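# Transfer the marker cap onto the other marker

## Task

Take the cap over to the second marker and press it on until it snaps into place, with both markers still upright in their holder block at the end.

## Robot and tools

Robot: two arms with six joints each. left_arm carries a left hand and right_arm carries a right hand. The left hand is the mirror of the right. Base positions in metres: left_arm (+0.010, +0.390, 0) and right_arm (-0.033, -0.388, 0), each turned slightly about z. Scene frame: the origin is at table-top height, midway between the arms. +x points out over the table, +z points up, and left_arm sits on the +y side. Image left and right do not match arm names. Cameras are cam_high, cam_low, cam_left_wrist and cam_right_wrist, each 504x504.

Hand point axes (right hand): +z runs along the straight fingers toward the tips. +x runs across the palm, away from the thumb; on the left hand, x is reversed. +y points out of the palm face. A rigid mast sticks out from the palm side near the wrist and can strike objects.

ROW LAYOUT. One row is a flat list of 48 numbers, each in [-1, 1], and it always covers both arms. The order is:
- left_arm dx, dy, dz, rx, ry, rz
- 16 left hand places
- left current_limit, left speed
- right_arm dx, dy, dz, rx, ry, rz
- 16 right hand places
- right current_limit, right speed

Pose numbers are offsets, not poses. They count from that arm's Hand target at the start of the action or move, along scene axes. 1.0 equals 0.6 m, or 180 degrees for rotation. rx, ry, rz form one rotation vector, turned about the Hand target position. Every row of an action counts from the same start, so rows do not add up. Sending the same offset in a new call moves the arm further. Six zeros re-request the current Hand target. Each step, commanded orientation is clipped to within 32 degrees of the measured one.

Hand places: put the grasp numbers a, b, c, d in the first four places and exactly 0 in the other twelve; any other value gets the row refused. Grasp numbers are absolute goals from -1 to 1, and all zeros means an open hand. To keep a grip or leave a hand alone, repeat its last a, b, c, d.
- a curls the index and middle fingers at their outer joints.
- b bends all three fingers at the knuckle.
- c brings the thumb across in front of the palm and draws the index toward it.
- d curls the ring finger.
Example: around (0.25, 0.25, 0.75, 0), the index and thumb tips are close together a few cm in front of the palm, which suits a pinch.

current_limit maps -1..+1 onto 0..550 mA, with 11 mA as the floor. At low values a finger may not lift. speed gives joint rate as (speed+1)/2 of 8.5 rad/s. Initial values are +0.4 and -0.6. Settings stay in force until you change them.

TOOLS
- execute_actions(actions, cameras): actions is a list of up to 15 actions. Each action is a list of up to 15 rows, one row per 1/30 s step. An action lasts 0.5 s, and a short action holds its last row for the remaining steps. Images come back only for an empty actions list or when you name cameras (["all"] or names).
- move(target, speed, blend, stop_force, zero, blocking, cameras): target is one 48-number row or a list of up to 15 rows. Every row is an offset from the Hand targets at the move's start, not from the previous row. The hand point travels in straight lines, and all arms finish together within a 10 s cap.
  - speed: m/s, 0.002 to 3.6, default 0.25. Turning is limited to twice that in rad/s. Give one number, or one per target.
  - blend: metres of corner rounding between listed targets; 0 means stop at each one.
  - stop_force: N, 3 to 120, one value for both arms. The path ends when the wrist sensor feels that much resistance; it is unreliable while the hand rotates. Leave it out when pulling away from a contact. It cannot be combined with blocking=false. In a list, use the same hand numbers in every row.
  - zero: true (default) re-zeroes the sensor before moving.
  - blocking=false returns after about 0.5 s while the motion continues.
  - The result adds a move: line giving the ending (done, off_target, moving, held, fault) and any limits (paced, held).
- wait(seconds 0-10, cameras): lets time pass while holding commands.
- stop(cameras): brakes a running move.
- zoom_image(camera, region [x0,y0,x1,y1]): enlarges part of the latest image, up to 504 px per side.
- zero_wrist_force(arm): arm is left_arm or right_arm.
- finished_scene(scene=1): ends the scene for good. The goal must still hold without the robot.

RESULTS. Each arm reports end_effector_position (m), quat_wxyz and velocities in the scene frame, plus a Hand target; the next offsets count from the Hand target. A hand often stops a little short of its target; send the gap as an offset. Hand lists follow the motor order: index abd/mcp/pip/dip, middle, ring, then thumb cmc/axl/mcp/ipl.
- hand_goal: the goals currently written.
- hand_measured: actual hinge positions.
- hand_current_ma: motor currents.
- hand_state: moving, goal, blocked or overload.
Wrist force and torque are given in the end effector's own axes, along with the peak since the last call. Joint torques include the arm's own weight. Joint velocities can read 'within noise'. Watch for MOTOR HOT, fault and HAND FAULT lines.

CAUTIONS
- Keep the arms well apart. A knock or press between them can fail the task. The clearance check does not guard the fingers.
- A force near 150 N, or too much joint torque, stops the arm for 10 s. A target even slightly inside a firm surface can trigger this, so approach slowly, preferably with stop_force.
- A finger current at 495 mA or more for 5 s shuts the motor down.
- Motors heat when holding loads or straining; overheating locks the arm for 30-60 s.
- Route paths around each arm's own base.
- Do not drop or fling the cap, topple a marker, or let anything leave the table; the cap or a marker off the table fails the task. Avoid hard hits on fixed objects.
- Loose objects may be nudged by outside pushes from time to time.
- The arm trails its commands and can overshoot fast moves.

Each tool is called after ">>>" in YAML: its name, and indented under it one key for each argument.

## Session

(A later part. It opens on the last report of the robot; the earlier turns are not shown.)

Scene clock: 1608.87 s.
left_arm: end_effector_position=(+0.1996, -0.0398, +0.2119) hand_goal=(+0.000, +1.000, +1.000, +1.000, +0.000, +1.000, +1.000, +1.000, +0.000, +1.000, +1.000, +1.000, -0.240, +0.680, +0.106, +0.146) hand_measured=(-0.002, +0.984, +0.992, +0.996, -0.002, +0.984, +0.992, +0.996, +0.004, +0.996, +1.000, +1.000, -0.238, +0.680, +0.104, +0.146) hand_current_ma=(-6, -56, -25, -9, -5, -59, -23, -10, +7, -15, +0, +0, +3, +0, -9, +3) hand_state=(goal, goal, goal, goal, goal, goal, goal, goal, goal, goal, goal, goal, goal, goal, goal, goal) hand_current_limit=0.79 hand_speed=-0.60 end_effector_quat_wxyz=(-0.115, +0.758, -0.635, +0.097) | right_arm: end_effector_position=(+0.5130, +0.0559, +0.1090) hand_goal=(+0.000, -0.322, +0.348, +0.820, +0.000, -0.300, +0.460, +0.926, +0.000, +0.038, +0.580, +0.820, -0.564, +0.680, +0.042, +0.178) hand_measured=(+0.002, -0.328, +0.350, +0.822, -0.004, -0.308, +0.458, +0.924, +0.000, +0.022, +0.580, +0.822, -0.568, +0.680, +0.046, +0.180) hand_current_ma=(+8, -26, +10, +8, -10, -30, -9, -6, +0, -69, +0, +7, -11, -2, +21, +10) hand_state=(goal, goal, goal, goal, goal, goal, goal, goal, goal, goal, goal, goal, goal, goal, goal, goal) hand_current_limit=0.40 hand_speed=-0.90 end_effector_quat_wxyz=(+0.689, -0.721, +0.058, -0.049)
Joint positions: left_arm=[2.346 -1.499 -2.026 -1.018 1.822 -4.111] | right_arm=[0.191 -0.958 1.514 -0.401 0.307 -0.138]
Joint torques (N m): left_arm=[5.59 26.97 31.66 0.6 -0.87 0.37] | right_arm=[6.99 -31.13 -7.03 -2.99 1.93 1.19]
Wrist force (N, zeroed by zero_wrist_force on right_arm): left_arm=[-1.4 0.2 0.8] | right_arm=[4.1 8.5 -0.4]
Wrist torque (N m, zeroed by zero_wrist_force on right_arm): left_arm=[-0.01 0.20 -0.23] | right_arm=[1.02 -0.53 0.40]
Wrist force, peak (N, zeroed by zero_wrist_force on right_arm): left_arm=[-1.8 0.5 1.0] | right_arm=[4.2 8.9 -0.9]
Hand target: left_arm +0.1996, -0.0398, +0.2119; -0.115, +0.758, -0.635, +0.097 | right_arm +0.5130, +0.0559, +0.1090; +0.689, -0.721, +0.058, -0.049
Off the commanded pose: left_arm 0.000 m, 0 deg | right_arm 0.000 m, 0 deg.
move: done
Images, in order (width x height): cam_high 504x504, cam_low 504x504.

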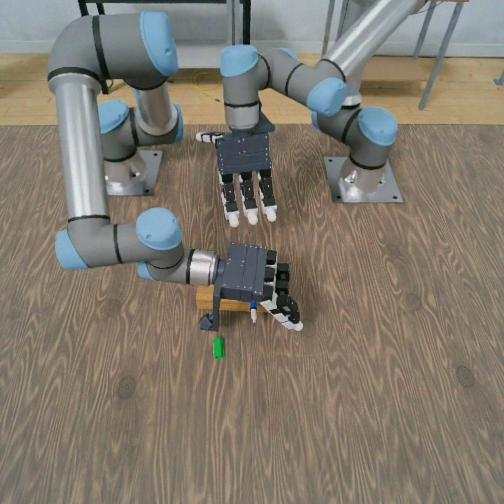

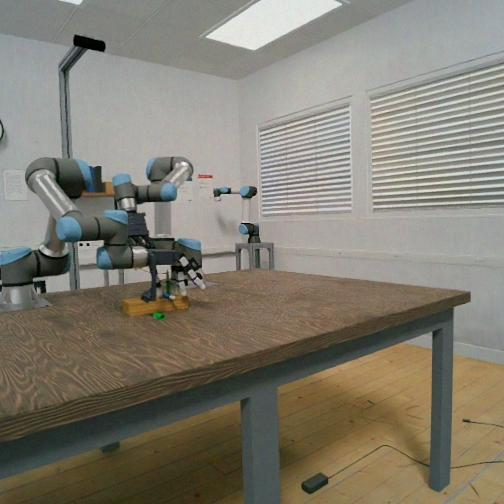

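>>> move:
  target:
    - [0,0,0,0,0,0,-1,-0.5,0.5,-1,0,0,0,0,0,0,0,0,0,0,0,0,0.79,-0.6,-0.0033,0,-0.0167,0,0,0,0,0.6,0.75,0,0,0,0,0,0,0,0,0,0,0,0,0,0.4,-0.9]
  speed: 0.01
  stop_force: 3
  cameras: []

>>> move:
  target:
    - [0,0,0,0,0,0,-1,-0.5,0.5,-1,0,0,0,0,0,0,0,0,0,0,0,0,0.79,-0.6,0,0,0.0012,0,0,0,0,0.6,0.75,0,0,0,0,0,0,0,0,0,0,0,0,0,0.4,-0.9]
  speed: 0.01
  cameras: []

>>> move:
  target:
    - [0,0,0,0,0,0,-1,-0.5,0.5,-1,0,0,0,0,0,0,0,0,0,0,0,0,0.79,-0.6,0,0,0,0,0,0,0,0.74,0.75,0,0,0,0,0,0,0,0,0,0,0,0,0,0.3,-0.93]
  speed: 0.02
  cameras: []

>>> move:
  target:
    - [0,0,0,0,0,0,-1,-0.5,0.5,-1,0,0,0,0,0,0,0,0,0,0,0,0,0.79,-0.6,0,0,0,0,0,0,0,0.79,0.75,0,0,0,0,0,0,0,0,0,0,0,0,0,0.3,-0.94]
  speed: 0.02
  cameras: ["cam_high","cam_low"]

>>> zoom_image:
  camera: "cam_high"
  region: [225, 280, 275, 336]

>>> zoom_image:
  camera: "cam_low"
  region: [130, 270, 190, 315]

Scene clock: 1612.83 s.
left_arm: end_effector_position=(+0.1996, -0.0398, +0.2119) hand_goal=(+0.000, +1.000, +1.000, +1.000, +0.000, +1.000, +1.000, +1.000, +0.000, +1.000, +1.000, +1.000, -0.240, +0.680, +0.106, +0.146) hand_measured=(-0.002, +0.984, +0.992, +0.996, -0.002, +0.984, +0.992, +0.996, +0.004, +0.996, +1.000, +1.000, -0.238, +0.680, +0.104, +0.146) hand_current_ma=(-6, -56, -25, -9, -5, -59, -23, -10, +7, -15, +0, +0, +3, +0, -9, +3) hand_state=(goal, goal, goal, goal, goal, goal, goal, goal, goal, goal, goal, goal, goal, goal, goal, goal) hand_current_limit=0.79 hand_speed=-0.60 end_effector_quat_wxyz=(-0.115, +0.758, -0.635, +0.097) | right_arm: end_effector_position=(+0.5121, +0.0559, +0.1047) hand_goal=(+0.000, -0.322, +0.348, +0.820, +0.000, -0.300, +0.460, +0.926, +0.000, +0.038, +0.580, +0.820, -0.564, +0.680, +0.042, +0.178) hand_measured=(+0.002, -0.324, +0.344, +0.822, -0.004, -0.308, +0.458, +0.924, +0.000, +0.022, +0.580, +0.822, -0.568, +0.680, +0.046, +0.180) hand_current_ma=(+5, -9, -14, +7, -9, -30, -9, -6, +0, -69, +0, +7, -11, -2, +20, +9) hand_state=(goal, goal, goal, goal, goal, goal, goal, goal, goal, goal, goal, goal, goal, goal, goal, goal) hand_current_limit=0.40 hand_speed=-0.90 end_effector_quat_wxyz=(+0.689, -0.721, +0.058, -0.049)
Joint positions: left_arm=[2.346 -1.499 -2.026 -1.018 1.822 -4.111] | right_arm=[0.191 -0.954 1.521 -0.411 0.307 -0.138]
Joint torques (N m): left_arm=[4.88 26.8 30.65 0.55 -0.85 0.63] | right_arm=[4.38 -47.86 -27.13 2.59 1.61 -0.28]
Wrist force (N, zeroed by zero_wrist_force on right_arm): left_arm=[-1.6 0.1 0.9] | right_arm=[3.9 5.3 -0.7]
Wrist torque (N m, zeroed by zero_wrist_force on right_arm): left_arm=[-0.03 0.23 -0.25] | right_arm=[0.96 -0.51 0.46]
Wrist force, peak (N, zeroed by zero_wrist_force on right_arm): left_arm=[-1.8 0.3 1.0] | right_arm=[4.2 8.8 -0.4]
Hand target: left_arm +0.1996, -0.0398, +0.2119; -0.115, +0.758, -0.635, +0.097 | right_arm +0.5122, +0.0559, +0.1047; +0.689, -0.721, +0.058, -0.049 (not the last commanded pose)
Off the commanded pose: left_arm 0.000 m, 0 deg | right_arm 0.006 m, 0 deg.
move: contact (right_arm)
No camera images: "cameras" was empty.

Scene clock: 1613.53 s.
left_arm: end_effector_position=(+0.1996, -0.0398, +0.2119) hand_goal=(+0.000, +1.000, +1.000, +1.000, +0.000, +1.000, +1.000, +1.000, +0.000, +1.000, +1.000, +1.000, -0.240, +0.680, +0.106, +0.146) hand_measured=(-0.002, +0.984, +0.992, +0.996, -0.002, +0.984, +0.992, +0.996, +0.004, +0.996, +1.000, +1.000, -0.238, +0.680, +0.104, +0.146) hand_current_ma=(-6, -56, -25, -9, -5, -59, -23, -10, +7, -15, +0, +0, +3, +0, -9, +3) hand_state=(goal, goal, goal, goal, goal, goal, goal, goal, goal, goal, goal, goal, goal, goal, goal, goal) hand_current_limit=0.79 hand_speed=-0.60 end_effector_quat_wxyz=(-0.115, +0.758, -0.635, +0.097) | right_arm: end_effector_position=(+0.5122, +0.0559, +0.1053) hand_goal=(+0.000, -0.322, +0.348, +0.820, +0.000, -0.300, +0.460, +0.926, +0.000, +0.038, +0.580, +0.820, -0.564, +0.680, +0.042, +0.178) hand_measured=(+0.002, -0.324, +0.344, +0.822, -0.004, -0.308, +0.458, +0.924, +0.000, +0.022, +0.580, +0.822, -0.568, +0.680, +0.046, +0.180) hand_current_ma=(+5, -9, -10, +7, -9, -30, -9, -6, +0, -69, +0, +7, -11, -2, +20, +9) hand_state=(goal, goal, goal, goal, goal, goal, goal, goal, goal, goal, goal, goal, goal, goal, goal, goal) hand_current_limit=0.40 hand_speed=-0.90 end_effector_quat_wxyz=(+0.689, -0.721, +0.058, -0.049)
Joint positions: left_arm=[2.346 -1.499 -2.026 -1.018 1.822 -4.111] | right_arm=[0.191 -0.955 1.52 -0.41 0.307 -0.138]
Joint torques (N m): left_arm=[5.23 27.28 30.83 0.7 -0.78 0.58] | right_arm=[0.02 -49.99 -26.85 2.57 1.01 0.61]
Wrist force (N, zeroed by zero_wrist_force on right_arm): left_arm=[-1.4 0.2 1.0] | right_arm=[3.9 8.8 -0.8]
Wrist torque (N m, zeroed by zero_wrist_force on right_arm): left_arm=[-0.02 0.20 -0.24] | right_arm=[1.09 -0.49 0.38]
Wrist force, peak (N, zeroed by zero_wrist_force on right_arm): left_arm=[-1.8 0.2 1.1] | right_arm=[4.2 8.8 -0.8]
Hand target: left_arm +0.1996, -0.0398, +0.2119; -0.115, +0.758, -0.635, +0.097 | right_arm +0.5122, +0.0559, +0.1054; +0.689, -0.721, +0.058, -0.049
Off the commanded pose: left_arm 0.000 m, 0 deg | right_arm 0.000 m, 0 deg.
move: done
No camera images: "cameras" was empty.

Scene clock: 1614.80 s.
left_arm: end_effector_position=(+0.1996, -0.0398, +0.2119) hand_goal=(+0.000, +1.000, +1.000, +1.000, +0.000, +1.000, +1.000, +1.000, +0.000, +1.000, +1.000, +1.000, -0.240, +0.680, +0.106, +0.146) hand_measured=(-0.002, +0.984, +0.992, +0.996, -0.002, +0.984, +0.992, +0.996, +0.004, +0.996, +1.000, +1.000, -0.238, +0.680, +0.104, +0.146) hand_current_ma=(-6, -56, -25, -9, -5, -59, -23, -10, +7, -15, +0, +0, +3, +0, -9, +3) hand_state=(goal, goal, goal, goal, goal, goal, goal, goal, goal, goal, goal, goal, goal, goal, goal, goal) hand_current_limit=0.79 hand_speed=-0.60 end_effector_quat_wxyz=(-0.115, +0.758, -0.635, +0.097) | right_arm: end_effector_position=(+0.5122, +0.0559, +0.1054) hand_goal=(+0.000, -0.512, +0.390, +0.848, +0.000, -0.544, +0.432, +0.926, +0.000, -0.172, +0.580, +0.848, -0.564, +0.680, +0.042, +0.206) hand_measured=(+0.000, -0.508, +0.390, +0.846, -0.004, -0.534, +0.434, +0.924, +0.000, -0.174, +0.580, +0.846, -0.564, +0.680, +0.046, +0.206) hand_current_ma=(+2, +18, -1, -4, -9, +37, +8, -5, +0, -7, +0, -9, +1, -2, +20, +1) hand_state=(goal, goal, goal, goal, goal, goal, goal, goal, goal, goal, goal, goal, goal, goal, goal, goal) hand_current_limit=0.30 hand_speed=-0.93 end_effector_quat_wxyz=(+0.689, -0.721, +0.058, -0.049)
Joint positions: left_arm=[2.346 -1.499 -2.026 -1.018 1.822 -4.111] | right_arm=[0.191 -0.955 1.52 -0.41 0.307 -0.138]
Joint torques (N m): left_arm=[4.76 26.37 31.82 0.35 -0.77 0.74] | right_arm=[-7.72 -49.54 -27.4 2.52 -0.11 0.98]
Wrist force (N, zeroed by zero_wrist_force on right_arm): left_arm=[-1.7 0.3 1.0] | right_arm=[3.7 8.5 -1.1]
Wrist torque (N m, zeroed by zero_wrist_force on right_arm): left_arm=[-0.01 0.24 -0.26] | right_arm=[1.13 -0.46 0.37]
Wrist force, peak (N, zeroed by zero_wrist_force on right_arm): left_arm=[-1.8 0.3 0.9] | right_arm=[4.1 9.0 -0.6]
Hand target: left_arm +0.1996, -0.0398, +0.2119; -0.115, +0.758, -0.635, +0.097 | right_arm +0.5122, +0.0559, +0.1054; +0.689, -0.721, +0.058, -0.049
Off the commanded pose: left_arm 0.000 m, 0 deg | right_arm 0.000 m, 0 deg.
move: done
No camera images: "cameras" was empty.

Scene clock: 1615.43 s.
left_arm: end_effector_position=(+0.1996, -0.0398, +0.2119) hand_goal=(+0.000, +1.000, +1.000, +1.000, +0.000, +1.000, +1.000, +1.000, +0.000, +1.000, +1.000, +1.000, -0.240, +0.680, +0.106, +0.146) hand_measured=(-0.002, +0.984, +0.992, +0.996, -0.002, +0.984, +0.992, +0.996, +0.004, +0.996, +1.000, +1.000, -0.238, +0.680, +0.104, +0.146) hand_current_ma=(-6, -56, -25, -9, -5, -59, -23, -10, +7, -15, +0, +0, +3, +0, -9, +3) hand_state=(goal, goal, goal, goal, goal, goal, goal, goal, goal, goal, goal, goal, goal, goal, goal, goal) hand_current_limit=0.79 hand_speed=-0.60 end_effector_quat_wxyz=(-0.115, +0.758, -0.635, +0.097) | right_arm: end_effector_position=(+0.5122, +0.0559, +0.1054) hand_goal=(+0.000, -0.578, +0.404, +0.858, +0.000, -0.632, +0.422, +0.926, +0.000, -0.248, +0.580, +0.858, -0.564, +0.680, +0.042, +0.216) hand_measured=(-0.004, -0.542, +0.410, +0.860, -0.004, -0.596, +0.430, +0.928, +0.000, -0.250, +0.580, +0.856, -0.558, +0.680, +0.060, +0.222) hand_current_ma=(-13, +161, +25, +6, -9, +156, +28, +9, +0, -4, +0, -9, +23, -1, +92, +29) hand_state=(goal, blocked, goal, goal, goal, blocked, goal, goal, goal, goal, goal, goal, goal, goal, goal, goal) hand_current_limit=0.30 hand_speed=-0.94 end_effector_quat_wxyz=(+0.689, -0.721, +0.058, -0.049)
Joint positions: left_arm=[2.346 -1.499 -2.026 -1.018 1.822 -4.111] | right_arm=[0.191 -0.955 1.52 -0.41 0.307 -0.138]
Joint torques (N m): left_arm=[4.35 27.05 31.25 0.48 -0.71 0.7] | right_arm=[-7.74 -47.96 -26.76 2.48 -0.6 1.06]
Wrist force (N, zeroed by zero_wrist_force on right_arm): left_arm=[-1.5 0.1 0.8] | right_arm=[4.0 6.2 -0.2]
Wrist torque (N m, zeroed by zero_wrist_force on right_arm): left_arm=[-0.02 0.21 -0.24] | right_arm=[0.96 -0.51 0.43]
Wrist force, peak (N, zeroed by zero_wrist_force on right_arm): left_arm=[-1.8 0.3 1.0] | right_arm=[3.7 8.6 -0.8]
Hand target: left_arm +0.1996, -0.0398, +0.2119; -0.115, +0.758, -0.635, +0.097 | right_arm +0.5122, +0.0559, +0.1054; +0.689, -0.721, +0.058, -0.049
Off the commanded pose: left_arm 0.000 m, 0 deg | right_arm 0.000 m, 0 deg.
move: done
Images, in order (width x height): cam_high 504x504, cam_low 504x504.

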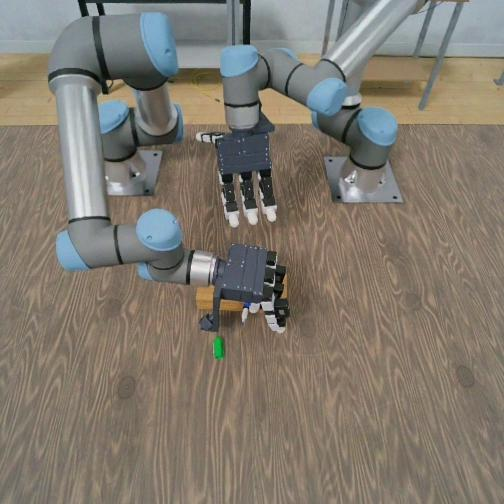

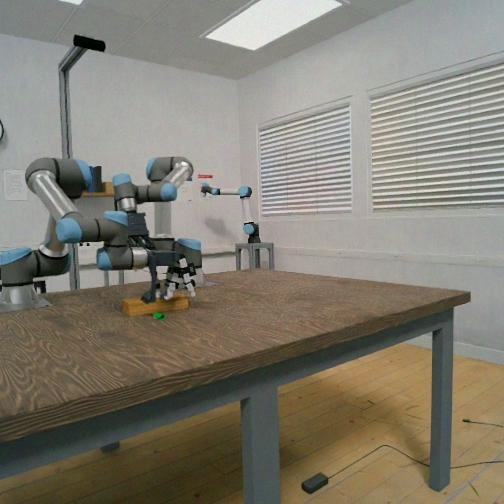

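Scaled by 9.000.

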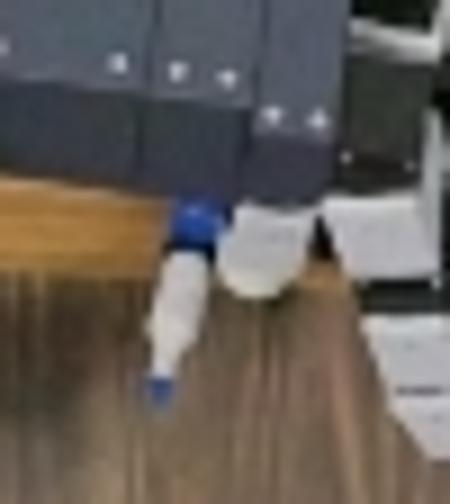

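Scaled by 8.400.

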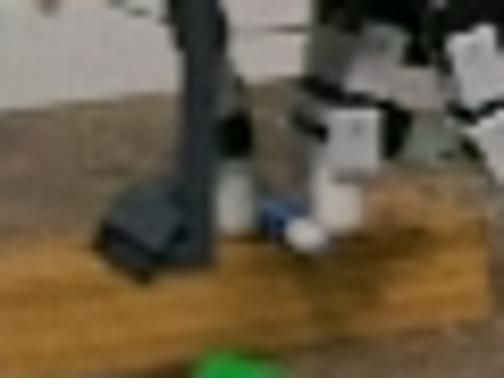

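>>> move:
  target:
    - [0,0,0,0,0,0,-1,-0.5,0.5,-1,0,0,0,0,0,0,0,0,0,0,0,0,0.79,-0.6,0,0,0.0017,0,0,0,0,0.80,0.75,0,0,0,0,0,0,0,0,0,0,0,0,0,0.3,-0.94]
    - [0,0,0,0,0,0,-1,-0.5,0.5,-1,0,0,0,0,0,0,0,0,0,0,0,0,0.79,-0.6,0,0,0.05,0,0,0,0,0.80,0.75,0,0,0,0,0,0,0,0,0,0,0,0,0,0.3,-0.94]
  speed: 0.02
  blend: [0.0005,0]
  cameras: ["cam_high","cam_low"]

>>> zoom_image:
  camera: "cam_high"
  region: [225, 280, 275, 336]

>>> zoom_image:
  camera: "cam_low"
  region: [130, 270, 190, 315]

Scene clock: 1618.63 s.
left_arm: end_effector_position=(+0.1996, -0.0398, +0.2119) hand_goal=(+0.000, +1.000, +1.000, +1.000, +0.000, +1.000, +1.000, +1.000, +0.000, +1.000, +1.000, +1.000, -0.240, +0.680, +0.106, +0.146) hand_measured=(-0.002, +0.984, +0.992, +0.996, -0.002, +0.984, +0.992, +0.996, +0.004, +0.996, +1.000, +1.000, -0.238, +0.680, +0.104, +0.146) hand_current_ma=(-6, -56, -25, -9, -5, -59, -23, -10, +7, -15, +0, +0, +3, +0, -9, +3) hand_state=(goal, goal, goal, goal, goal, goal, goal, goal, goal, goal, goal, goal, goal, goal, goal, goal) hand_current_limit=0.79 hand_speed=-0.60 end_effector_quat_wxyz=(-0.115, +0.758, -0.635, +0.097) | right_arm: end_effector_position=(+0.5122, +0.0559, +0.1353) hand_goal=(+0.000, -0.592, +0.408, +0.860, +0.000, -0.650, +0.420, +0.926, +0.000, -0.262, +0.580, +0.860, -0.564, +0.680, +0.042, +0.218) hand_measured=(-0.008, -0.550, +0.420, +0.864, -0.004, -0.622, +0.430, +0.930, +0.000, -0.264, +0.580, +0.858, -0.554, +0.680, +0.064, +0.226) hand_current_ma=(-27, +189, +41, +13, -9, +120, +36, +11, +0, -3, +0, -9, +39, +1, +114, +38) hand_state=(goal, blocked, goal, goal, goal, blocked, goal, goal, goal, goal, goal, goal, goal, goal, blocked, goal) hand_current_limit=0.30 hand_speed=-0.94 end_effector_quat_wxyz=(+0.689, -0.721, +0.058, -0.049)
Joint positions: left_arm=[2.346 -1.499 -2.026 -1.018 1.822 -4.111] | right_arm=[0.191 -0.991 1.493 -0.347 0.307 -0.138]
Joint torques (N m): left_arm=[4.92 27.1 31.64 0.56 -0.78 0.62] | right_arm=[-7.91 -48.36 -29.13 2.79 -2.51 -1.31]
Wrist force (N, zeroed by zero_wrist_force on right_arm): left_arm=[-1.5 0.4 0.8] | right_arm=[4.0 8.5 -0.4]
Wrist torque (N m, zeroed by zero_wrist_force on right_arm): left_arm=[0.02 0.22 -0.25] | right_arm=[1.07 -0.52 0.33]
Wrist force, peak (N, zeroed by zero_wrist_force on right_arm): left_arm=[-1.8 0.3 1.0] | right_arm=[4.3 9.0 -0.6]
Hand target: left_arm +0.1996, -0.0398, +0.2119; -0.115, +0.758, -0.635, +0.097 | right_arm +0.5122, +0.0559, +0.1354; +0.689, -0.721, +0.058, -0.049
Off the commanded pose: left_arm 0.000 m, 0 deg | right_arm 0.000 m, 0 deg.
move: done; blend cut to 0 m at target 1
Images, in order (width x height): cam_high 504x504, cam_low 504x504.

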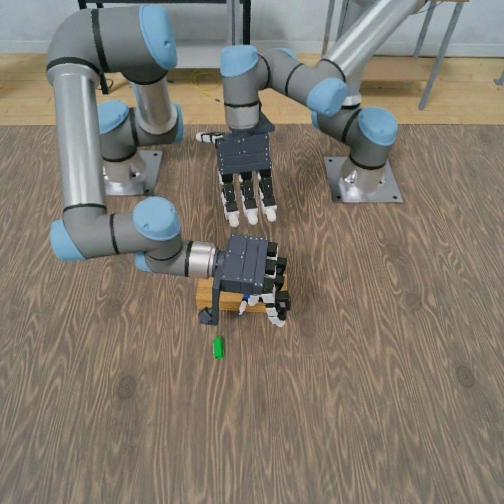

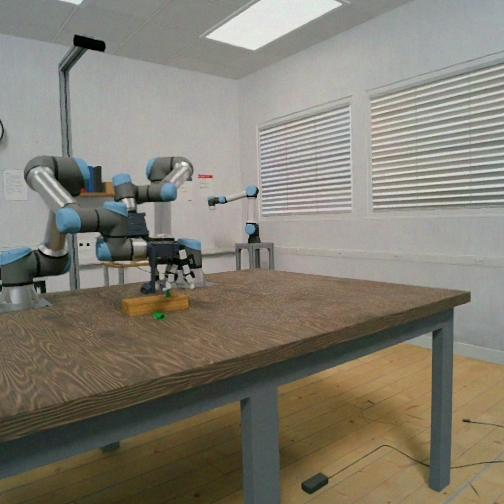

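Scaled by 9.000.

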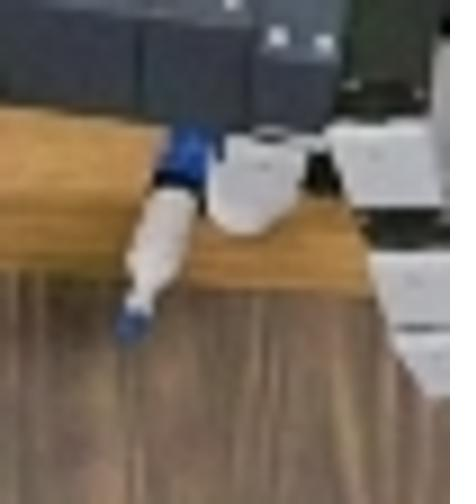

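Scaled by 8.400.

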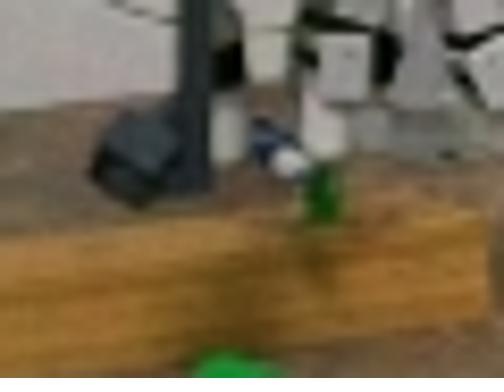

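>>> move:
  target:
    - [0.0833,0.4167,0.0833,0,0,0,-1,-0.5,0.5,-1,0,0,0,0,0,0,0,0,0,0,0,0,0.79,-0.6,-0.02,-0.0433,0.225,0,0,0,0,0.80,0.75,0,0,0,0,0,0,0,0,0,0,0,0,0,0.3,-0.94]
  speed: 0.12
  cameras: ["cam_high","cam_low"]

>>> zoom_image:
  camera: "cam_high"
  region: [200, 220, 290, 320]

>>> zoom_image:
  camera: "cam_low"
  region: [110, 200, 220, 320]

Scene clock: 1625.17 s.
left_arm: end_effector_position=(+0.2496, +0.2101, +0.2619) hand_goal=(+0.000, +1.000, +1.000, +1.000, +0.000, +1.000, +1.000, +1.000, +0.000, +1.000, +1.000, +1.000, -0.240, +0.680, +0.106, +0.146) hand_measured=(-0.002, +0.984, +0.992, +0.996, -0.002, +0.984, +0.992, +0.996, +0.004, +0.996, +1.000, +1.000, -0.238, +0.680, +0.104, +0.146) hand_current_ma=(-6, -56, -25, -9, -5, -59, -23, -10, +7, -15, +0, +0, +3, +0, -9, +3) hand_state=(goal, goal, goal, goal, goal, goal, goal, goal, goal, goal, goal, goal, goal, goal, goal, goal) hand_current_limit=0.79 hand_speed=-0.60 end_effector_quat_wxyz=(-0.115, +0.758, -0.635, +0.097) | right_arm: end_effector_position=(+0.5002, +0.0299, +0.2704) hand_goal=(+0.000, -0.592, +0.408, +0.860, +0.000, -0.650, +0.420, +0.926, +0.000, -0.262, +0.580, +0.860, -0.564, +0.680, +0.042, +0.218) hand_measured=(-0.008, -0.550, +0.420, +0.864, -0.004, -0.622, +0.430, +0.930, +0.000, -0.264, +0.580, +0.858, -0.554, +0.680, +0.064, +0.226) hand_current_ma=(-27, +189, +41, +13, -9, +120, +36, +11, +0, -4, +0, -9, +39, +1, +114, +38) hand_state=(goal, blocked, goal, goal, goal, blocked, goal, goal, goal, goal, goal, goal, goal, goal, blocked, goal) hand_current_limit=0.30 hand_speed=-0.94 end_effector_quat_wxyz=(+0.689, -0.721, +0.058, -0.049)
Joint positions: left_arm=[3.074 -1.017 -2.243 -1.16 1.648 -3.392] | right_arm=[0.147 -1.146 1.366 -0.04 0.264 -0.164]
Joint torques (N m): left_arm=[7.03 12.36 15.96 0.51 -1.7 1.03] | right_arm=[-9.83 -45.44 -29.25 2.88 -3.37 -1.51]
Wrist force (N, zeroed by zero_wrist_force on right_arm): left_arm=[-1.6 0.0 1.0] | right_arm=[3.8 8.0 -0.3]
Wrist torque (N m, zeroed by zero_wrist_force on right_arm): left_arm=[-0.08 0.26 -0.27] | right_arm=[1.05 -0.49 0.33]
Wrist force, peak (N, zeroed by zero_wrist_force on right_arm): left_arm=[-2.3 -0.5 1.2] | right_arm=[4.0 9.3 -0.4]
Hand target: left_arm +0.2496, +0.2102, +0.2619; -0.115, +0.758, -0.635, +0.097 | right_arm +0.5002, +0.0299, +0.2704; +0.689, -0.721, +0.058, -0.049
Off the commanded pose: left_arm 0.000 m, 0 deg | right_arm 0.000 m, 0 deg.
move: done
Images, in order (width x height): cam_high 504x504, cam_low 504x504.

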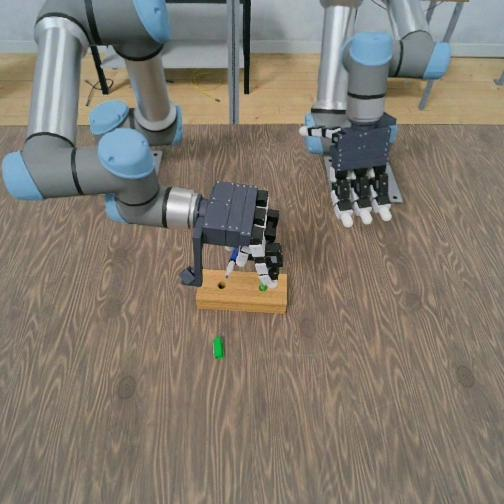

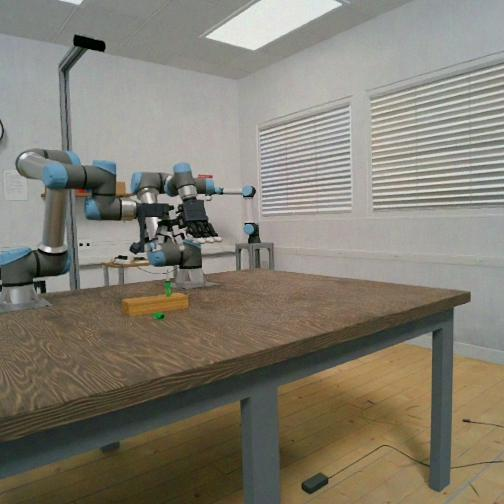

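Scaled by 5.040.

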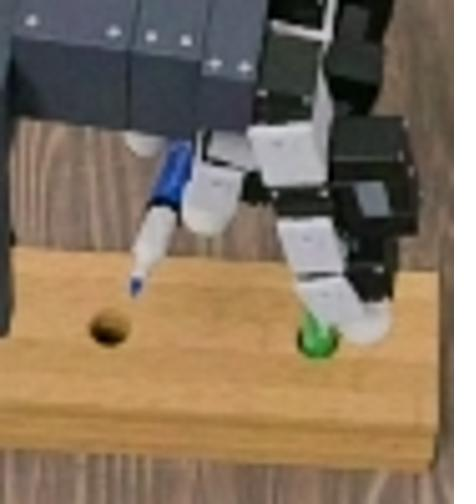

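Scaled by 4.200.

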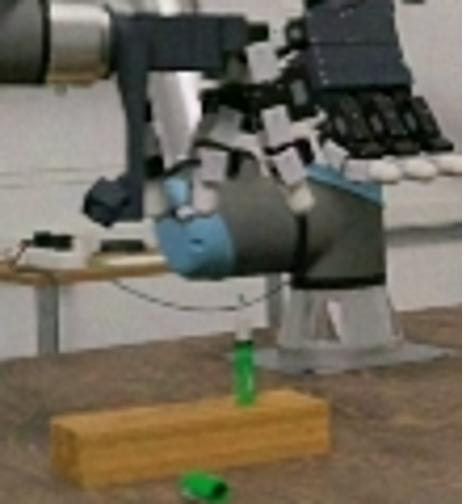

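>>> move:
  target:
    - [0,0,0,0,0,0,-1,-0.5,0.5,-1,0,0,0,0,0,0,0,0,0,0,0,0,0.79,-0.6,0,0,0.0167,-0.1329,-0.4808,-0.0179,0,0.80,0.75,0,0,0,0,0,0,0,0,0,0,0,0,0,0.3,-0.94]
  speed: 0.2
  cameras: ["cam_high","cam_low","cam_right_wrist"]

>>> zoom_image:
  camera: "cam_high"
  region: [200, 200, 290, 320]

>>> zoom_image:
  camera: "cam_low"
  region: [110, 200, 220, 320]

Scene clock: 1630.30 s.
left_arm: end_effector_position=(+0.2496, +0.2102, +0.2619) hand_goal=(+0.000, +1.000, +1.000, +1.000, +0.000, +1.000, +1.000, +1.000, +0.000, +1.000, +1.000, +1.000, -0.240, +0.680, +0.106, +0.146) hand_measured=(-0.002, +0.984, +0.992, +0.996, -0.002, +0.984, +0.992, +0.996, +0.004, +0.996, +1.000, +1.000, -0.238, +0.680, +0.104, +0.146) hand_current_ma=(-6, -56, -25, -9, -5, -59, -23, -10, +7, -15, +0, +0, +3, +0, -9, +3) hand_state=(goal, goal, goal, goal, goal, goal, goal, goal, goal, goal, goal, goal, goal, goal, goal, goal) hand_current_limit=0.79 hand_speed=-0.60 end_effector_quat_wxyz=(-0.115, +0.758, -0.635, +0.097) | right_arm: end_effector_position=(+0.5002, +0.0299, +0.2804) hand_goal=(+0.000, -0.592, +0.408, +0.860, +0.000, -0.650, +0.420, +0.926, +0.000, -0.262, +0.580, +0.860, -0.564, +0.680, +0.042, +0.218) hand_measured=(-0.006, -0.550, +0.420, +0.864, +0.002, -0.626, +0.430, +0.930, +0.002, -0.264, +0.580, +0.858, -0.550, +0.680, +0.064, +0.226) hand_current_ma=(-19, +189, +45, +15, +4, +100, +36, +11, +4, -4, +0, -8, +58, +2, +114, +38) hand_state=(goal, blocked, goal, goal, goal, blocked, goal, goal, goal, goal, goal, goal, goal, goal, blocked, goal) hand_current_limit=0.30 hand_speed=-0.94 end_effector_quat_wxyz=(-0.390, +0.606, +0.418, +0.553)
Joint positions: left_arm=[3.074 -1.017 -2.243 -1.16 1.648 -3.392] | right_arm=[0.29 -1.387 1.804 -0.271 0.608 -1.681]
Joint torques (N m): left_arm=[6.42 11.21 14.48 0.66 -1.62 1.41] | right_arm=[11.48 -35.65 -9.63 -3.82 2.48 -1.92]
Wrist force (N, zeroed by zero_wrist_force on right_arm): left_arm=[-1.5 0.0 1.1] | right_arm=[1.6 4.7 -0.9]
Wrist torque (N m, zeroed by zero_wrist_force on right_arm): left_arm=[-0.09 0.24 -0.26] | right_arm=[0.68 -0.34 0.25]
Wrist force, peak (N, zeroed by zero_wrist_force on right_arm): left_arm=[-1.8 -0.1 1.2] | right_arm=[3.8 8.7 -0.7]
Hand target: left_arm +0.2496, +0.2102, +0.2619; -0.115, +0.758, -0.635, +0.097 | right_arm +0.5002, +0.0299, +0.2804; -0.390, +0.606, +0.418, +0.553
Off the commanded pose: left_arm 0.000 m, 0 deg | right_arm 0.000 m, 0 deg.
move: done
Images, in order (width x height): cam_high 504x504, cam_low 504x504, cam_right_wrist 504x504.

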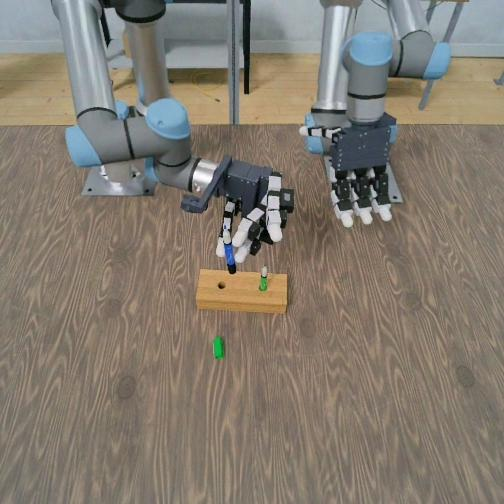

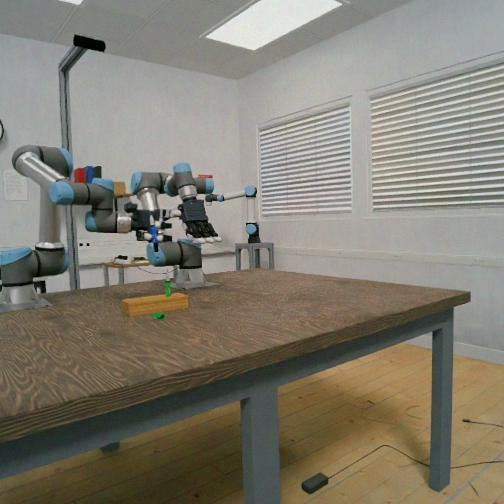

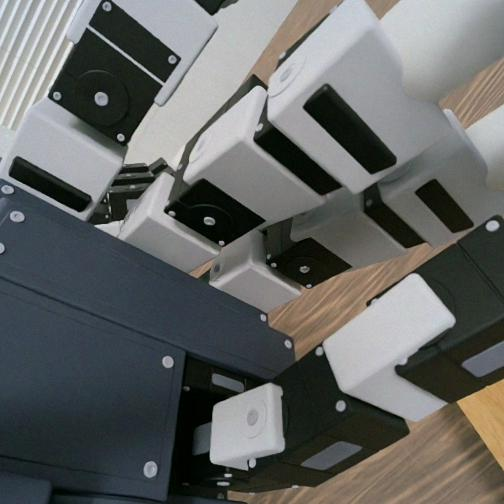

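Scaled by 4.200.

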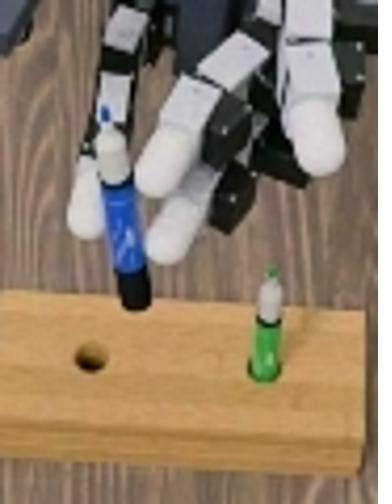

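Scaled by 4.200.

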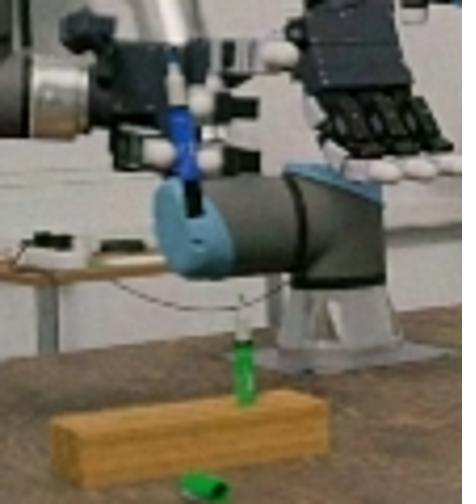

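>>> move:
  target:
    - [0,0,0,0,0,0,-1,-0.5,0.5,-1,0,0,0,0,0,0,0,0,0,0,0,0,0.79,-0.6,-0.1267,-0.0383,-0.1833,-0.0255,0.0318,0,0,0.80,0.75,0,0,0,0,0,0,0,0,0,0,0,0,0,0.3,-0.94]
  speed: 0.12
  cameras: ["cam_high","cam_low"]

>>> zoom_image:
  camera: "cam_high"
  region: [180, 220, 290, 320]

>>> zoom_image:
  camera: "cam_low"
  region: [110, 240, 200, 320]

Scene clock: 1635.20 s.
left_arm: end_effector_position=(+0.2496, +0.2102, +0.2619) hand_goal=(+0.000, +1.000, +1.000, +1.000, +0.000, +1.000, +1.000, +1.000, +0.000, +1.000, +1.000, +1.000, -0.240, +0.680, +0.106, +0.146) hand_measured=(-0.002, +0.984, +0.992, +0.996, -0.002, +0.984, +0.992, +0.996, +0.004, +0.996, +1.000, +1.000, -0.238, +0.680, +0.104, +0.146) hand_current_ma=(-6, -56, -25, -9, -5, -59, -23, -10, +7, -15, +0, +0, +3, +0, -9, +3) hand_state=(goal, goal, goal, goal, goal, goal, goal, goal, goal, goal, goal, goal, goal, goal, goal, goal) hand_current_limit=0.79 hand_speed=-0.60 end_effector_quat_wxyz=(-0.115, +0.758, -0.635, +0.097) | right_arm: end_effector_position=(+0.4242, +0.0070, +0.1705) hand_goal=(+0.000, -0.592, +0.408, +0.860, +0.000, -0.650, +0.420, +0.926, +0.000, -0.262, +0.580, +0.860, -0.564, +0.680, +0.042, +0.218) hand_measured=(-0.006, -0.550, +0.420, +0.864, +0.002, -0.626, +0.430, +0.930, +0.002, -0.264, +0.580, +0.858, -0.548, +0.680, +0.064, +0.226) hand_current_ma=(-18, +189, +46, +15, +5, +100, +36, +11, +4, -4, +0, -8, +59, +2, +114, +38) hand_state=(goal, blocked, goal, goal, goal, blocked, goal, goal, goal, goal, goal, goal, goal, goal, blocked, goal) hand_current_limit=0.30 hand_speed=-0.94 end_effector_quat_wxyz=(-0.386, +0.647, +0.420, +0.505)
Joint positions: left_arm=[3.074 -1.017 -2.243 -1.16 1.648 -3.392] | right_arm=[0.289 -1.395 2.065 -0.335 0.62 -1.77]
Joint torques (N m): left_arm=[6.63 10.7 16.13 0.66 -1.55 1.36] | right_arm=[-10.37 -12.86 -5.33 -3.38 2.18 -1.9]
Wrist force (N, zeroed by zero_wrist_force on right_arm): left_arm=[-1.5 0.0 1.1] | right_arm=[1.6 4.9 -0.8]
Wrist torque (N m, zeroed by zero_wrist_force on right_arm): left_arm=[-0.09 0.24 -0.25] | right_arm=[0.68 -0.34 0.29]
Wrist force, peak (N, zeroed by zero_wrist_force on right_arm): left_arm=[-1.8 0.1 1.1] | right_arm=[1.7 5.5 -1.1]
Hand target: left_arm +0.2496, +0.2102, +0.2619; -0.115, +0.758, -0.635, +0.097 | right_arm +0.4241, +0.0069, +0.1704; -0.386, +0.648, +0.420, +0.505
Off the commanded pose: left_arm 0.000 m, 0 deg | right_arm 0.000 m, 0 deg.
move: done
Images, in order (width x height): cam_high 504x504, cam_low 504x504.

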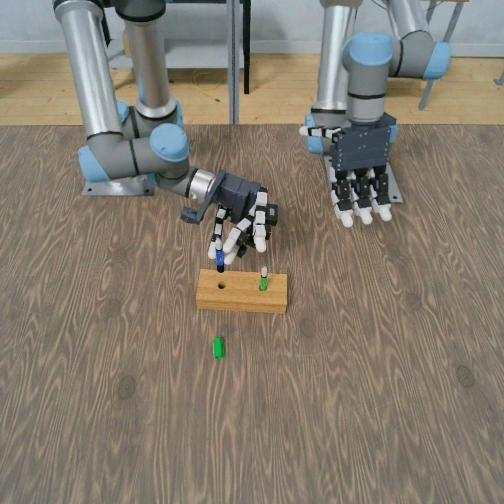

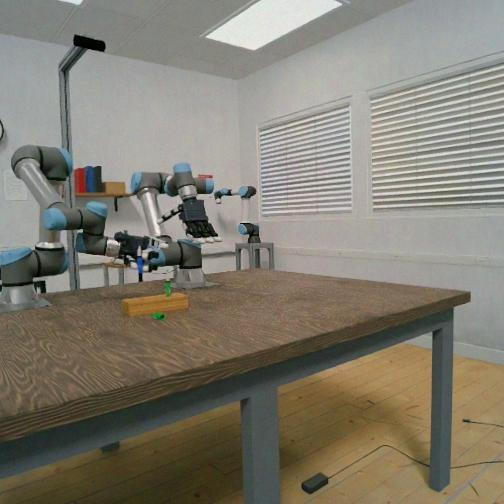

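Scaled by 4.582.

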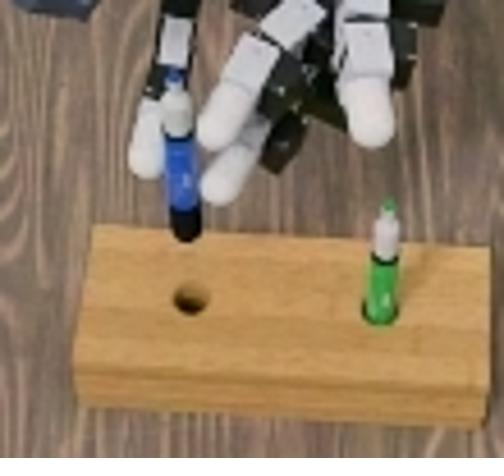

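Scaled by 5.600.

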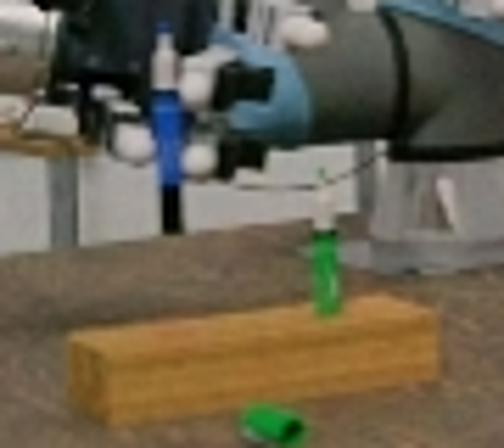

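>>> move:
  target:
    - [0,0,0,0,0,0,-1,-0.5,0.5,-1,0,0,0,0,0,0,0,0,0,0,0,0,0.79,-0.6,0,0,-0.06,0,0,0,0,0.80,0.75,0,0,0,0,0,0,0,0,0,0,0,0,0,0.3,-0.94]
  speed: 0.06
  cameras: ["cam_high","cam_low"]

>>> zoom_image:
  camera: "cam_high"
  region: [195, 235, 275, 315]

>>> zoom_image:
  camera: "cam_low"
  region: [110, 240, 200, 320]

Scene clock: 1640.20 s.
left_arm: end_effector_position=(+0.2496, +0.2102, +0.2619) hand_goal=(+0.000, +1.000, +1.000, +1.000, +0.000, +1.000, +1.000, +1.000, +0.000, +1.000, +1.000, +1.000, -0.240, +0.680, +0.106, +0.146) hand_measured=(-0.002, +0.984, +0.992, +0.996, -0.002, +0.984, +0.992, +0.996, +0.004, +0.996, +1.000, +1.000, -0.238, +0.680, +0.104, +0.146) hand_current_ma=(-6, -56, -25, -9, -5, -59, -23, -10, +7, -15, +0, +0, +3, +0, -9, +3) hand_state=(goal, goal, goal, goal, goal, goal, goal, goal, goal, goal, goal, goal, goal, goal, goal, goal) hand_current_limit=0.79 hand_speed=-0.60 end_effector_quat_wxyz=(-0.115, +0.758, -0.635, +0.097) | right_arm: end_effector_position=(+0.4242, +0.0069, +0.1345) hand_goal=(+0.000, -0.592, +0.408, +0.860, +0.000, -0.650, +0.420, +0.926, +0.000, -0.262, +0.580, +0.860, -0.564, +0.680, +0.042, +0.218) hand_measured=(-0.006, -0.550, +0.420, +0.864, +0.002, -0.626, +0.430, +0.930, +0.002, -0.264, +0.580, +0.858, -0.548, +0.680, +0.064, +0.226) hand_current_ma=(-18, +189, +46, +15, +5, +100, +36, +11, +4, -4, +0, -8, +59, +2, +114, +38) hand_state=(goal, blocked, goal, goal, goal, blocked, goal, goal, goal, goal, goal, goal, goal, goal, blocked, goal) hand_current_limit=0.30 hand_speed=-0.94 end_effector_quat_wxyz=(-0.386, +0.648, +0.420, +0.505)
Joint positions: left_arm=[3.074 -1.017 -2.243 -1.16 1.648 -3.392] | right_arm=[0.289 -1.331 2.104 -0.438 0.62 -1.77]
Joint torques (N m): left_arm=[6.24 9.86 15.62 0.63 -1.57 1.14] | right_arm=[8.57 -14.07 -4.52 -3.37 -1.02 0.87]
Wrist force (N, zeroed by zero_wrist_force on right_arm): left_arm=[-1.6 -0.1 1.1] | right_arm=[1.6 4.9 -1.2]
Wrist torque (N m, zeroed by zero_wrist_force on right_arm): left_arm=[-0.10 0.25 -0.26] | right_arm=[0.72 -0.32 0.21]
Wrist force, peak (N, zeroed by zero_wrist_force on right_arm): left_arm=[-1.8 -0.1 1.2] | right_arm=[2.0 5.4 -1.2]
Hand target: left_arm +0.2496, +0.2102, +0.2619; -0.115, +0.758, -0.635, +0.097 | right_arm +0.4241, +0.0069, +0.1344; -0.386, +0.648, +0.420, +0.505
Off the commanded pose: left_arm 0.000 m, 0 deg | right_arm 0.000 m, 0 deg.
move: done
Images, in order (width x height): cam_high 504x504, cam_low 504x504.

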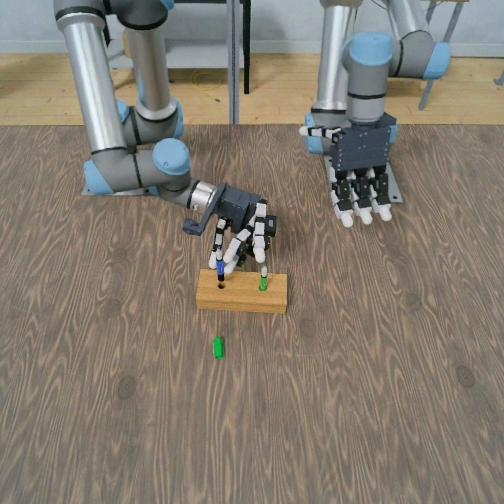

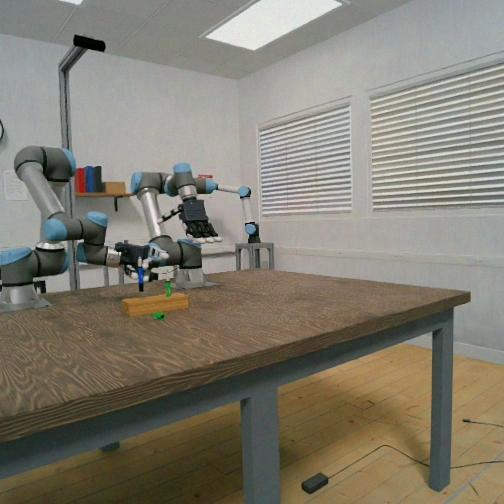

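Scaled by 6.300.

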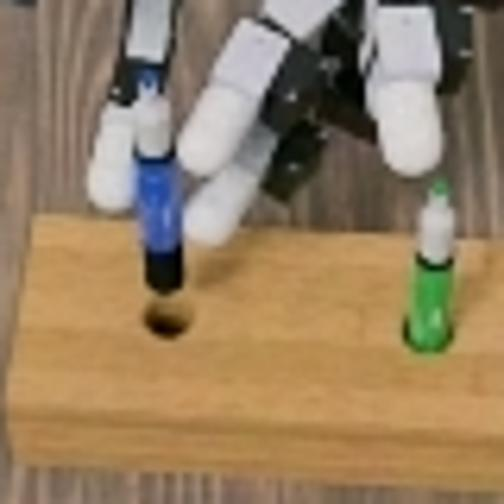

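Scaled by 5.600.

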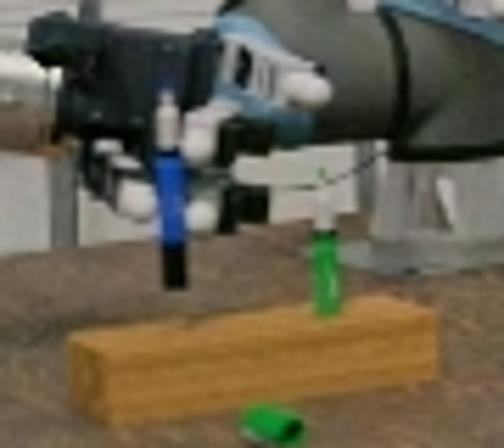

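>>> move:
  target:
    - [0,0,0,0,0,0,-1,-0.5,0.5,-1,0,0,0,0,0,0,0,0,0,0,0,0,0.79,-0.6,0.0017,0.0012,-0.045,0,0,0,0,0.80,0.75,0,0,0,0,0,0,0,0,0,0,0,0,0,0.3,-0.94]
  speed: 0.02
  stop_force: 3
  cameras: ["cam_high","cam_low"]

>>> zoom_image:
  camera: "cam_high"
  region: [195, 235, 275, 315]

>>> zoom_image:
  camera: "cam_low"
  region: [110, 240, 200, 320]

Scene clock: 1643.03 s.
left_arm: end_effector_position=(+0.2496, +0.2102, +0.2619) hand_goal=(+0.000, +1.000, +1.000, +1.000, +0.000, +1.000, +1.000, +1.000, +0.000, +1.000, +1.000, +1.000, -0.240, +0.680, +0.106, +0.146) hand_measured=(-0.002, +0.984, +0.992, +0.996, -0.002, +0.984, +0.992, +0.996, +0.004, +0.996, +1.000, +1.000, -0.238, +0.680, +0.104, +0.146) hand_current_ma=(-6, -56, -25, -9, -5, -59, -23, -10, +7, -15, +0, +0, +3, +0, -9, +3) hand_state=(goal, goal, goal, goal, goal, goal, goal, goal, goal, goal, goal, goal, goal, goal, goal, goal) hand_current_limit=0.79 hand_speed=-0.60 end_effector_quat_wxyz=(-0.115, +0.758, -0.635, +0.097) | right_arm: end_effector_position=(+0.4252, +0.0077, +0.1074) hand_goal=(+0.000, -0.592, +0.408, +0.860, +0.000, -0.650, +0.420, +0.926, +0.000, -0.262, +0.580, +0.860, -0.564, +0.680, +0.042, +0.218) hand_measured=(-0.006, -0.550, +0.420, +0.864, +0.002, -0.626, +0.430, +0.930, +0.002, -0.264, +0.580, +0.858, -0.548, +0.680, +0.064, +0.226) hand_current_ma=(-18, +189, +46, +15, +5, +100, +36, +11, +4, -4, +0, -8, +59, +2, +114, +38) hand_state=(goal, blocked, goal, goal, goal, blocked, goal, goal, goal, goal, goal, goal, goal, goal, blocked, goal) hand_current_limit=0.30 hand_speed=-0.94 end_effector_quat_wxyz=(-0.386, +0.648, +0.420, +0.505)
Joint positions: left_arm=[3.074 -1.017 -2.243 -1.16 1.648 -3.392] | right_arm=[0.29 -1.274 2.125 -0.516 0.621 -1.769]
Joint torques (N m): left_arm=[6.01 10.68 16.37 0.77 -1.62 1.03] | right_arm=[11.1 -15.81 -2.63 -3.51 2.23 1.02]
Wrist force (N, zeroed by zero_wrist_force on right_arm): left_arm=[-1.5 0.2 1.1] | right_arm=[1.3 5.1 -0.9]
Wrist torque (N m, zeroed by zero_wrist_force on right_arm): left_arm=[-0.06 0.25 -0.27] | right_arm=[0.73 -0.26 0.18]
Wrist force, peak (N, zeroed by zero_wrist_force on right_arm): left_arm=[-1.8 -0.3 1.0] | right_arm=[2.0 5.4 -1.0]
Hand target: left_arm +0.2496, +0.2102, +0.2619; -0.115, +0.758, -0.635, +0.097 | right_arm +0.4252, +0.0077, +0.1074; -0.386, +0.648, +0.420, +0.505
Off the commanded pose: left_arm 0.000 m, 0 deg | right_arm 0.000 m, 0 deg.
move: done
Images, in order (width x height): cam_high 504x504, cam_low 504x504.

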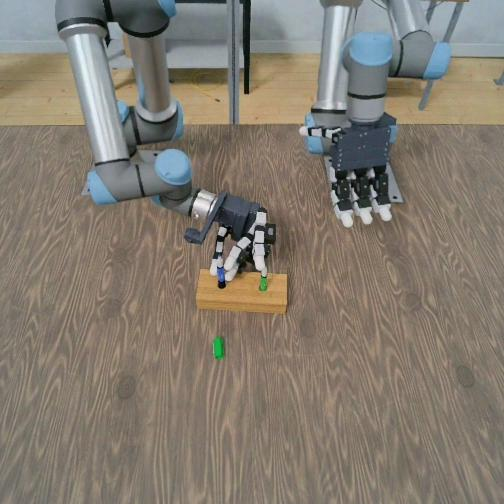

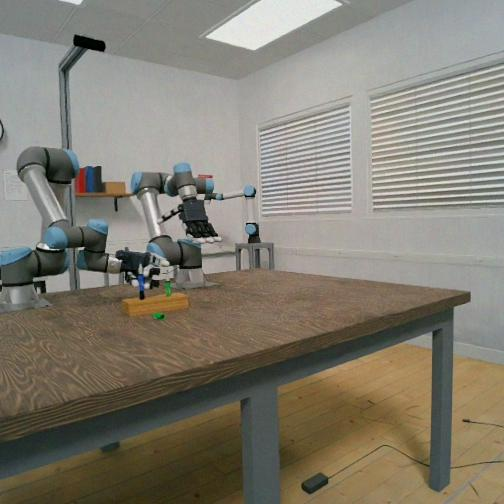

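Scaled by 6.300.

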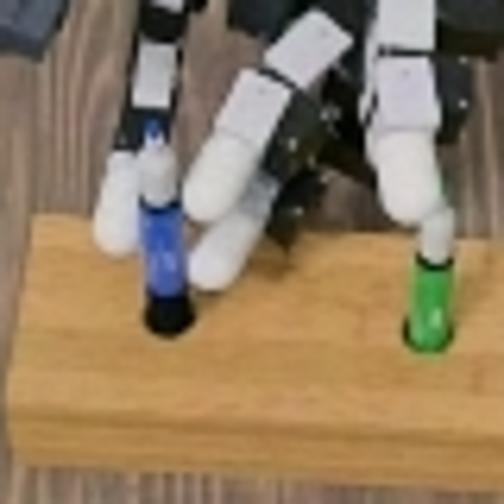

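Scaled by 5.600.

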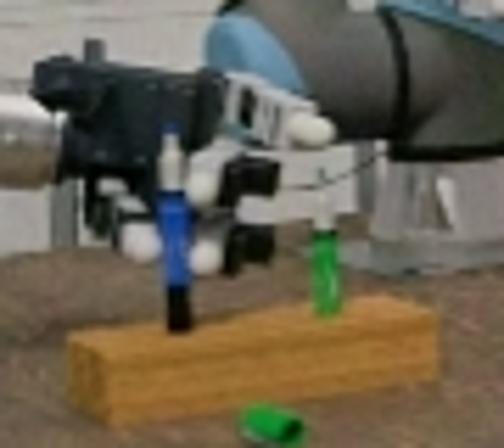

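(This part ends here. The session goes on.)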